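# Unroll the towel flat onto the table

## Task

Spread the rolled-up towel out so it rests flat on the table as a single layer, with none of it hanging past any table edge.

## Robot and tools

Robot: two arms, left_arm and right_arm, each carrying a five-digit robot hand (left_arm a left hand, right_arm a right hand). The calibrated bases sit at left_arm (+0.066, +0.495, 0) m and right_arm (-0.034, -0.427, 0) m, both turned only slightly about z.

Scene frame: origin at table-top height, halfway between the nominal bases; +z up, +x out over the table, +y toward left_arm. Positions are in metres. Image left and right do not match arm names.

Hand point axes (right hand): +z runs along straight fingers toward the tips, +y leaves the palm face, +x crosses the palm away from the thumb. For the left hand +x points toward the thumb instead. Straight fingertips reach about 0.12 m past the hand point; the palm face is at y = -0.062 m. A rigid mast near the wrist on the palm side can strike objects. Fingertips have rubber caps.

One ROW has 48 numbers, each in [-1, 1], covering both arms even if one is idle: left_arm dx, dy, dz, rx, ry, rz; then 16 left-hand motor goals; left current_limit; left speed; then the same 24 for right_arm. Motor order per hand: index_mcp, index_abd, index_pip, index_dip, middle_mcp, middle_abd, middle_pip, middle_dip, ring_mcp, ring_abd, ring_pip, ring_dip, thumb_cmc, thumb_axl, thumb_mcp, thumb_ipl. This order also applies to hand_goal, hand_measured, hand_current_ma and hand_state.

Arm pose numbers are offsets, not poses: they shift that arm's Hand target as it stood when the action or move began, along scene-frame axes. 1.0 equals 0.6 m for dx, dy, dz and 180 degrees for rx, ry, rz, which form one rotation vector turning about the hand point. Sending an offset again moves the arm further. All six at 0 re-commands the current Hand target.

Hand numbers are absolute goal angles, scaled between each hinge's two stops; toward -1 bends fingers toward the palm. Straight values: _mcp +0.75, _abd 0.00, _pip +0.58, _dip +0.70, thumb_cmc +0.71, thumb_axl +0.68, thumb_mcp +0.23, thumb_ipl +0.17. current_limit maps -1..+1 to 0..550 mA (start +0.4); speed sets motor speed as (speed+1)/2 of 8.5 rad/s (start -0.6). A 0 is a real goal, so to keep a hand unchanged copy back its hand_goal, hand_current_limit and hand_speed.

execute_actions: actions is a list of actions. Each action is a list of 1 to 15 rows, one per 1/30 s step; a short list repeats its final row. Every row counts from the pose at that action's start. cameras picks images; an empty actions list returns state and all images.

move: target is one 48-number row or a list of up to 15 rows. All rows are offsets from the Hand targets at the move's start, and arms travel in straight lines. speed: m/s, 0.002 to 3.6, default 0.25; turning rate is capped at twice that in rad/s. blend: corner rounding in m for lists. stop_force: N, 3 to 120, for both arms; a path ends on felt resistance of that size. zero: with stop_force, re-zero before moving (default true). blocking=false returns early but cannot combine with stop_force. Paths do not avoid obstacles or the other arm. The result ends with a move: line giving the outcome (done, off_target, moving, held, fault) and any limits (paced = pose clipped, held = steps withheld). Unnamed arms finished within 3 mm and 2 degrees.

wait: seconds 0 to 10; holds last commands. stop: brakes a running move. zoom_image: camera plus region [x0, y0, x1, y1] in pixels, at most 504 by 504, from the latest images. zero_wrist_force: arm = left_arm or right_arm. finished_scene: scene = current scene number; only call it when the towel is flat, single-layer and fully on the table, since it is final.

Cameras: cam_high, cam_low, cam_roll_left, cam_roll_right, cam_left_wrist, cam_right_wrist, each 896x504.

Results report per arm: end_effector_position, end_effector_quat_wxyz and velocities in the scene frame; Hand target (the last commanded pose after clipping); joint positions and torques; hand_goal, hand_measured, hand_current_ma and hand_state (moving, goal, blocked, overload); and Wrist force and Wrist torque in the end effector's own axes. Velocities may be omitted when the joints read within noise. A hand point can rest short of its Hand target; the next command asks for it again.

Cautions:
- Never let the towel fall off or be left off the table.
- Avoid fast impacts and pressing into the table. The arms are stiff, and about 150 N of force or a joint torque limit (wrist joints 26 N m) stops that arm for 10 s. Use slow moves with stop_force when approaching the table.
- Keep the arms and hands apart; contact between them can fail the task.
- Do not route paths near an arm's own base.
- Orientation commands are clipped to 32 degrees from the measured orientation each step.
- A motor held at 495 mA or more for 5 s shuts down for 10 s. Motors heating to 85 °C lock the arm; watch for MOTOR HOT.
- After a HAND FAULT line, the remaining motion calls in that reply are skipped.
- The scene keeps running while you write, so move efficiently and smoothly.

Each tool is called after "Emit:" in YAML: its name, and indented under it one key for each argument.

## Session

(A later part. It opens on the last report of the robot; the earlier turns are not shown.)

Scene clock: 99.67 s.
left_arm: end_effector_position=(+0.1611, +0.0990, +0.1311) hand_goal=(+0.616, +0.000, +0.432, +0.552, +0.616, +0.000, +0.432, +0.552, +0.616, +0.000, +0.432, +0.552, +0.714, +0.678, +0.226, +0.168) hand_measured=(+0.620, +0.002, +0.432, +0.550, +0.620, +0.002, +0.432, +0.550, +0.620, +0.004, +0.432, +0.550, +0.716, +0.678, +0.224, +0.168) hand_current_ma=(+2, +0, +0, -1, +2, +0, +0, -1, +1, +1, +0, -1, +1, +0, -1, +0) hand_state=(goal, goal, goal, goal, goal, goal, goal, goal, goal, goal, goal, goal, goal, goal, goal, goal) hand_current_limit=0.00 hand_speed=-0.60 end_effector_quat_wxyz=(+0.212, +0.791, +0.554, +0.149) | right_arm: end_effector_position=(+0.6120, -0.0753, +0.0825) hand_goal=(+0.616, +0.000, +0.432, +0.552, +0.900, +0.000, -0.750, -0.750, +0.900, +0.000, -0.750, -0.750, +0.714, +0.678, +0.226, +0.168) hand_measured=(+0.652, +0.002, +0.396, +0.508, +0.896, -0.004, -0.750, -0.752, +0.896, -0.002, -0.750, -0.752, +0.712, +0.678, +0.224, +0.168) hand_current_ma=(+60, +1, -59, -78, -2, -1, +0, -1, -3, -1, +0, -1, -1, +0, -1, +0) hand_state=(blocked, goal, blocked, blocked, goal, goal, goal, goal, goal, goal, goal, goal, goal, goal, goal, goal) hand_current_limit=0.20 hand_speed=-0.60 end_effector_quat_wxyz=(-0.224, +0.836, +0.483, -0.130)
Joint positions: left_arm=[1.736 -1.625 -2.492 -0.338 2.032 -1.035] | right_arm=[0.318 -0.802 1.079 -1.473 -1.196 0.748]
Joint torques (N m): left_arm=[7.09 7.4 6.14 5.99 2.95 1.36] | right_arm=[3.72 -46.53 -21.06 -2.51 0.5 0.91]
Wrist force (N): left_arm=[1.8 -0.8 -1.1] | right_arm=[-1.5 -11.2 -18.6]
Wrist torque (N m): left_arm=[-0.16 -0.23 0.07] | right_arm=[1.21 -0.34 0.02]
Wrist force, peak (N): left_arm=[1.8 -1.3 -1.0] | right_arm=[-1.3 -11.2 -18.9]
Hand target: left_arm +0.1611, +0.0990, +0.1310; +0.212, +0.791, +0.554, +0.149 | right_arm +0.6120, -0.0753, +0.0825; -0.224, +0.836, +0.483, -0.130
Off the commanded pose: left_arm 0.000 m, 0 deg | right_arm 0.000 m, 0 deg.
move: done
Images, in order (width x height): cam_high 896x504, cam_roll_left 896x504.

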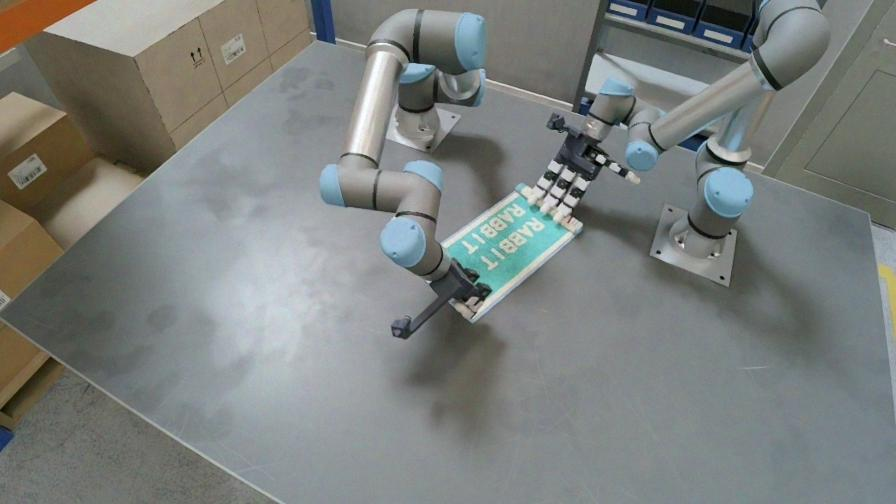

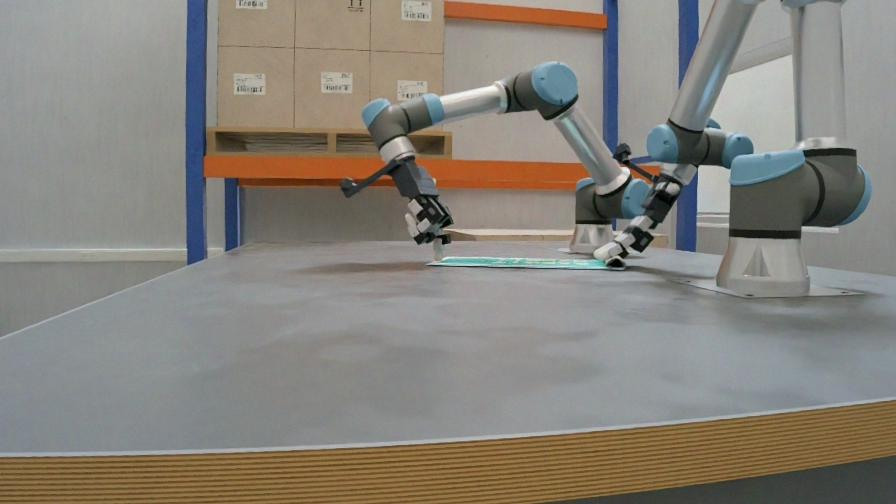

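Emit:
move:
  target:
    - [-0.1017,0.037,-0.0067,0,0,0,0.616,0,0.431,0.551,0.616,0,0.431,0.551,0.616,0,0.431,0.551,0.714,0.678,0.226,0.168,0.0,-0.6,0,0,0,0,0,0,0.616,0,0.431,0.551,0.9,0,-0.75,-0.75,0.9,0,-0.75,-0.75,0.714,0.678,0.226,0.168,0.2,-0.6]
    - [-0.1017,0.037,0.08,0,0,0,0.616,0,0.431,0.551,0.616,0,0.431,0.551,0.616,0,0.431,0.551,0.714,0.678,0.226,0.168,0.0,-0.6,0,0,0,0,0,0,0.616,0,0.431,0.551,0.9,0,-0.75,-0.75,0.9,0,-0.75,-0.75,0.714,0.678,0.226,0.168,0.2,-0.6]
  speed: [0.055,0.08]
  cameras: ["cam_high","cam_roll_left"]

Emit:
zoom_image:
  camera: "cam_high"
  region: [480, 140, 620, 240]

Emit:
zoom_image:
  camera: "cam_roll_left"
  region: [400, 220, 680, 290]

Scene clock: 103.03 s.
left_arm: end_effector_position=(+0.1000, +0.1212, +0.1789) hand_goal=(+0.616, +0.000, +0.432, +0.552, +0.616, +0.000, +0.432, +0.552, +0.616, +0.000, +0.432, +0.552, +0.714, +0.678, +0.226, +0.168) hand_measured=(+0.620, +0.002, +0.430, +0.550, +0.620, +0.002, +0.432, +0.550, +0.620, +0.002, +0.432, +0.550, +0.716, +0.678, +0.224, +0.168) hand_current_ma=(+1, +0, +0, -1, +1, +0, +0, -1, +1, +0, +0, -1, +1, +0, -1, +0) hand_state=(goal, goal, goal, goal, goal, goal, goal, goal, goal, goal, goal, goal, goal, goal, goal, goal) hand_current_limit=0.00 hand_speed=-0.60 end_effector_quat_wxyz=(+0.212, +0.791, +0.554, +0.149) | right_arm: end_effector_position=(+0.6120, -0.0753, +0.0825) hand_goal=(+0.616, +0.000, +0.432, +0.552, +0.900, +0.000, -0.750, -0.750, +0.900, +0.000, -0.750, -0.750, +0.714, +0.678, +0.226, +0.168) hand_measured=(+0.652, +0.002, +0.396, +0.508, +0.896, -0.004, -0.750, -0.752, +0.896, -0.002, -0.750, -0.752, +0.712, +0.678, +0.224, +0.168) hand_current_ma=(+60, +1, -59, -78, -2, -1, +0, -1, -3, -1, +0, -1, -1, +0, -1, +0) hand_state=(blocked, goal, blocked, blocked, goal, goal, goal, goal, goal, goal, goal, goal, goal, goal, goal, goal) hand_current_limit=0.20 hand_speed=-0.60 end_effector_quat_wxyz=(-0.224, +0.836, +0.483, -0.130)
Joint positions: left_arm=[1.559 -1.458 -2.429 -0.659 2.07 -1.231] | right_arm=[0.318 -0.802 1.079 -1.473 -1.196 0.748]
Joint torques (N m): left_arm=[-9.26 21.76 24.49 -0.15 -1.19 -1.33] | right_arm=[3.7 -46.06 -21.34 -2.37 0.43 0.89]
Wrist force (N): left_arm=[1.5 -0.5 -1.0] | right_arm=[-1.5 -11.2 -18.7]
Wrist torque (N m): left_arm=[-0.15 -0.20 0.13] | right_arm=[1.22 -0.32 0.02]
Wrist force, peak (N): left_arm=[1.6 1.6 -1.4] | right_arm=[-1.4 -11.1 -18.9]
Hand target: left_arm +0.1000, +0.1212, +0.1790; +0.212, +0.791, +0.554, +0.149 | right_arm +0.6120, -0.0753, +0.0825; -0.224, +0.836, +0.483, -0.130
Off the commanded pose: left_arm 0.000 m, 0 deg | right_arm 0.000 m, 0 deg.
move: done
Images, in order (width x height): cam_high 896x504, cam_roll_left 896x504.

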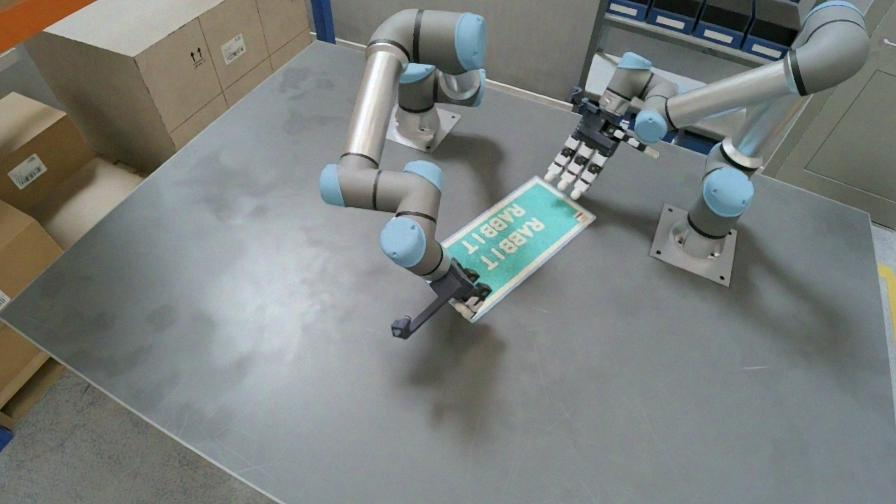

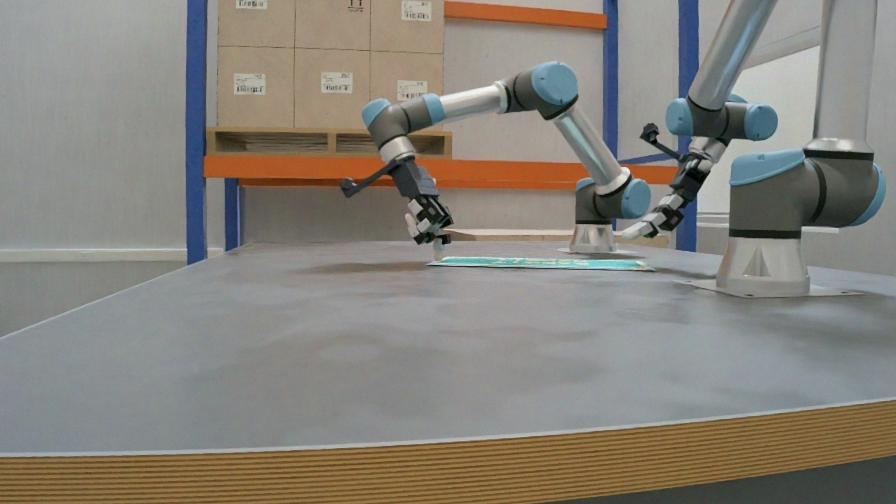

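Scaled by 3.600 from the camera's 896x504 image, which has a finer 1280x720 frame.

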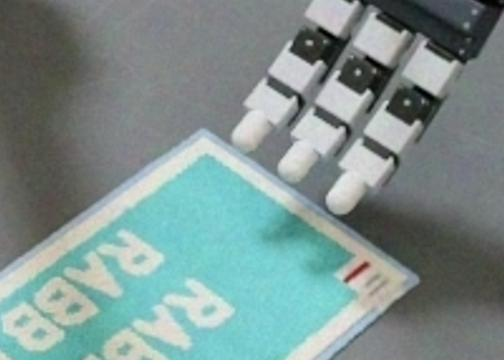

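Scaled by 1.800 from the camera's 896x504 image, which has a finer 1280x720 frame.

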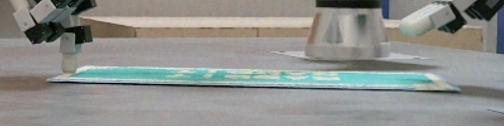

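Emit:
move:
  target:
    - [0,0,0.1,0,0,0,0.616,0,0.431,0.551,0.616,0,0.431,0.551,0.616,0,0.431,0.551,0.714,0.678,0.226,0.168,0.0,-0.6,0,0,0.13,0,0,0,0.616,0,0.431,0.551,0.9,0,-0.75,-0.75,0.9,0,-0.75,-0.75,0.714,0.678,0.226,0.168,0.2,-0.6]
    - [0,0,0.1,0,0,0,0.616,0,0.431,0.551,0.616,0,0.431,0.551,0.616,0,0.431,0.551,0.714,0.678,0.226,0.168,0.0,-0.6,0.1,-0.25,0.2,0,0,0,0.616,0,0.431,0.551,0.9,0,-0.75,-0.75,0.9,0,-0.75,-0.75,0.714,0.678,0.226,0.168,0.2,-0.6]
  speed: [0.08,0.15]
  cameras: ["all"]

Emit:
zoom_image:
  camera: "cam_high"
  region: [420, 160, 620, 340]

Emit:
zoom_image:
  camera: "cam_low"
  region: [300, 220, 620, 320]

Emit:
zoom_image:
  camera: "cam_roll_left"
  region: [410, 240, 670, 290]

Emit:
zoom_image:
  camera: "cam_roll_right"
  region: [200, 220, 600, 320]

Scene clock: 106.60 s.
left_arm: end_effector_position=(+0.1000, +0.1212, +0.2390) hand_goal=(+0.616, +0.000, +0.432, +0.552, +0.616, +0.000, +0.432, +0.552, +0.616, +0.000, +0.432, +0.552, +0.714, +0.678, +0.226, +0.168) hand_measured=(+0.620, +0.002, +0.430, +0.550, +0.620, +0.002, +0.432, +0.550, +0.620, +0.002, +0.432, +0.550, +0.716, +0.678, +0.224, +0.168) hand_current_ma=(+1, +0, +0, -1, +1, +0, +0, -1, +1, +0, +0, -1, +1, +0, -1, +0) hand_state=(goal, goal, goal, goal, goal, goal, goal, goal, goal, goal, goal, goal, goal, goal, goal, goal) hand_current_limit=0.00 hand_speed=-0.60 end_effector_quat_wxyz=(+0.212, +0.791, +0.554, +0.149) | right_arm: end_effector_position=(+0.6719, -0.2251, +0.2025) hand_goal=(+0.616, +0.000, +0.432, +0.552, +0.900, +0.000, -0.750, -0.750, +0.900, +0.000, -0.750, -0.750, +0.714, +0.678, +0.226, +0.168) hand_measured=(+0.614, +0.002, +0.428, +0.550, +0.896, -0.004, -0.750, -0.752, +0.896, -0.002, -0.750, -0.752, +0.712, +0.678, +0.224, +0.168) hand_current_ma=(-1, +1, -2, -1, -2, -1, +0, -1, -3, -1, +0, -1, -1, +0, -1, +0) hand_state=(goal, goal, goal, goal, goal, goal, goal, goal, goal, goal, goal, goal, goal, goal, goal, goal) hand_current_limit=0.20 hand_speed=-0.60 end_effector_quat_wxyz=(-0.224, +0.837, +0.483, -0.129)
Joint positions: left_arm=[1.559 -1.336 -2.332 -0.878 2.07 -1.231] | right_arm=[0.111 -0.833 0.809 -1.106 -1.279 0.547]
Joint torques (N m): left_arm=[-2.84 19.1 27.88 -0.06 -1.08 -1.36] | right_arm=[-8.3 -48.74 -33.54 0.15 -1.81 -1.37]
Wrist force (N): left_arm=[1.8 -0.6 -1.1] | right_arm=[-1.5 -0.8 -1.1]
Wrist torque (N m): left_arm=[-0.13 -0.23 0.17] | right_arm=[0.05 0.12 -0.12]
Wrist force, peak (N): left_arm=[1.9 -0.5 -1.1] | right_arm=[-1.4 -11.1 -18.8]
Hand target: left_arm +0.1000, +0.1212, +0.2390; +0.212, +0.791, +0.554, +0.149 | right_arm +0.6720, -0.2253, +0.2025; -0.224, +0.836, +0.483, -0.130
Off the commanded pose: left_arm 0.000 m, 0 deg | right_arm 0.000 m, 0 deg.
move: done
camera_calibration:
cam_left_wrist: T_world_to_cam=[[-0.803707, -0.521607, -0.286326, 0.175677], [-0.595014, 0.701486, 0.39227, -0.166847], [-0.00375692, 0.485638, -0.874152, 0.27111], [0, 0, 0, 1]] pos_world=[0.0429344, 0.0770139, 0.352742]
cam_right_wrist: T_world_to_cam=[[0.132026, -0.951544, -0.27773, -0.226114], [-0.309428, -0.305744, 0.90043, -0.0896068], [-0.941713, -0.0329422, -0.3348, 0.827191], [0, 0, 0, 1]] pos_world=[0.781102, -0.215304, 0.29483]

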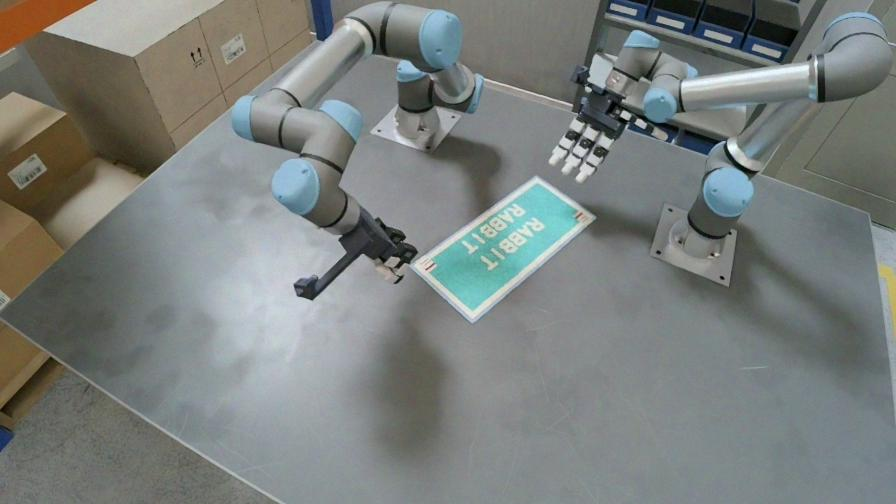

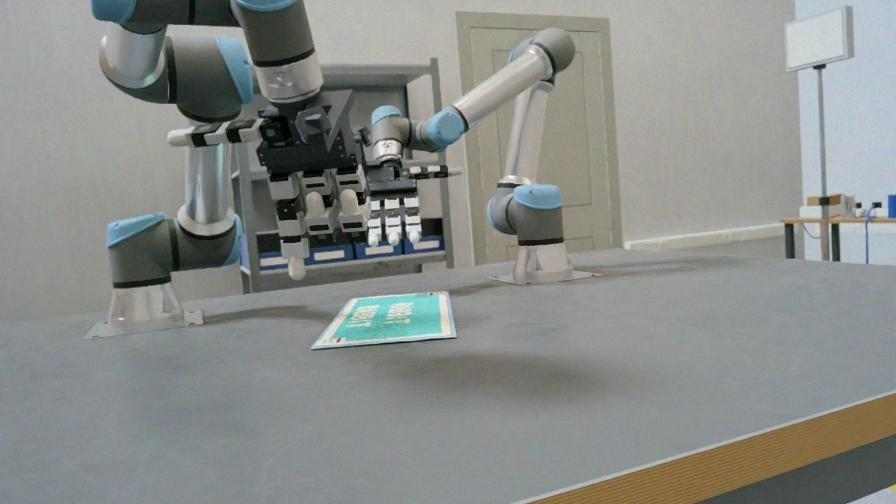

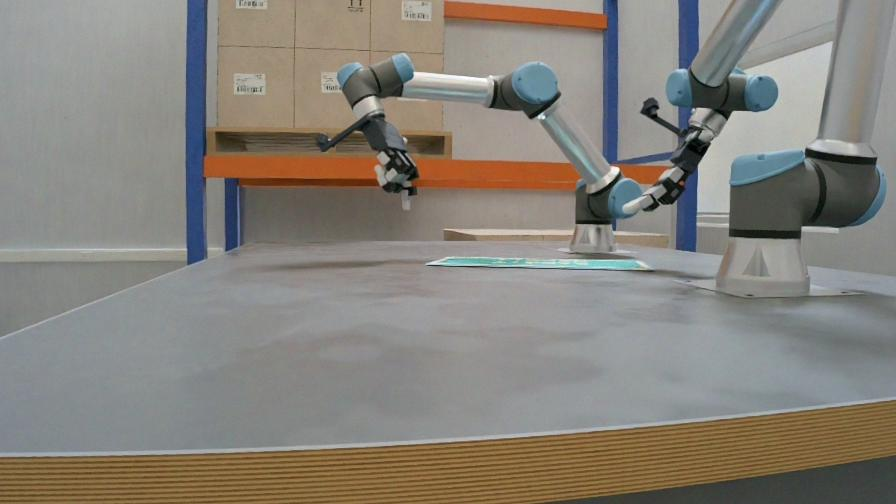

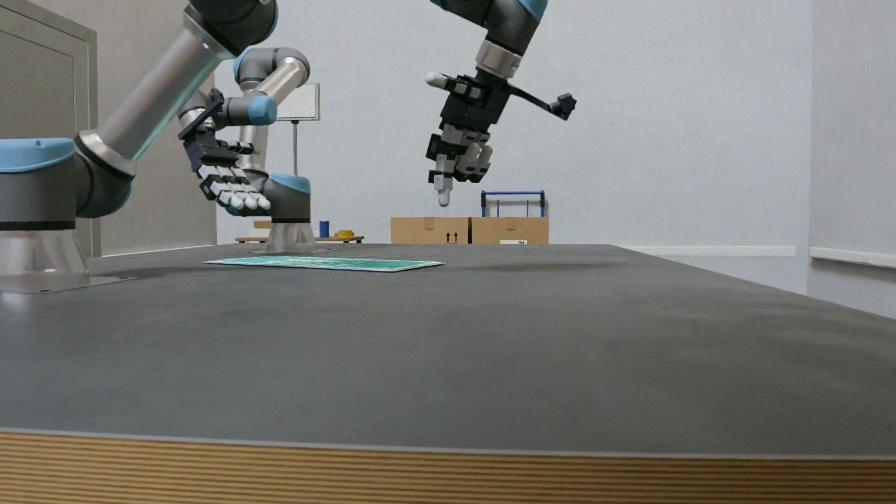

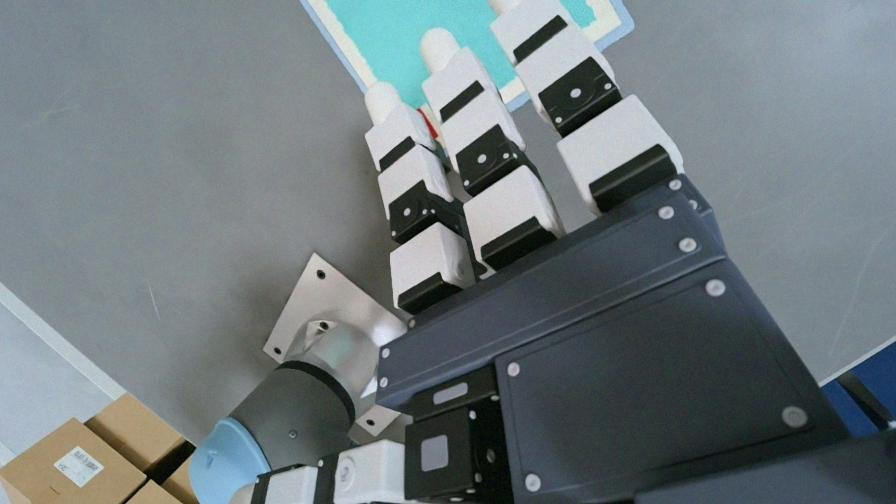

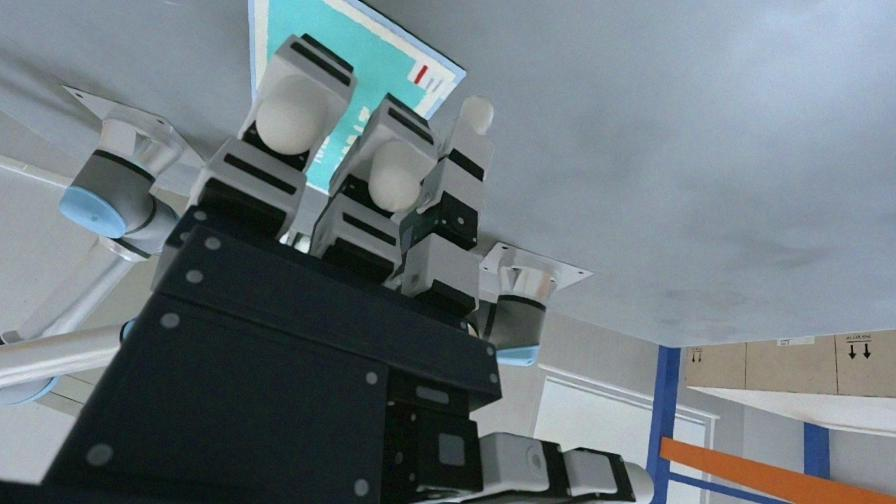

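Scaled by 2.520 from the camera's 896x504 image, which has a finer 1280x720 frame.

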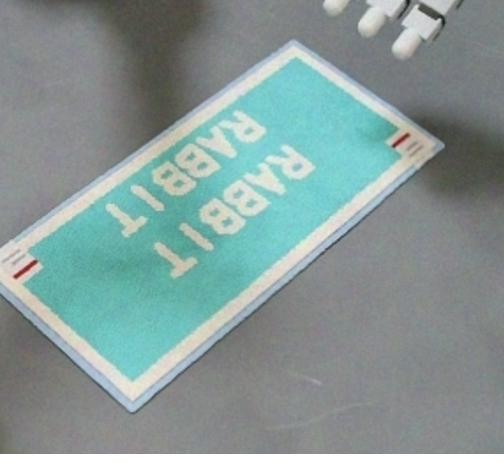

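Scaled by 1.575 from the camera's 896x504 image, which has a finer 1280x720 frame.

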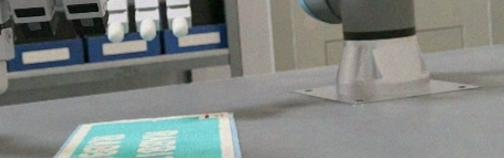

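Scaled by 1.938 from the camera's 896x504 image, which has a finer 1280x720 frame.

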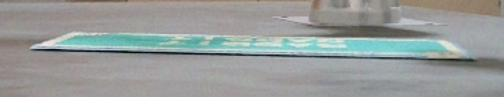

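Scaled by 1.260 from the camera's 896x504 image, which has a finer 1280x720 frame.

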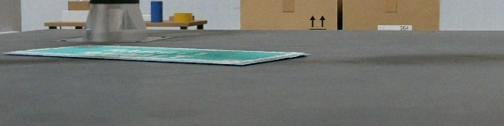

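Emit:
finished_scene:
  scene: 2

The scene is finished: the task was done.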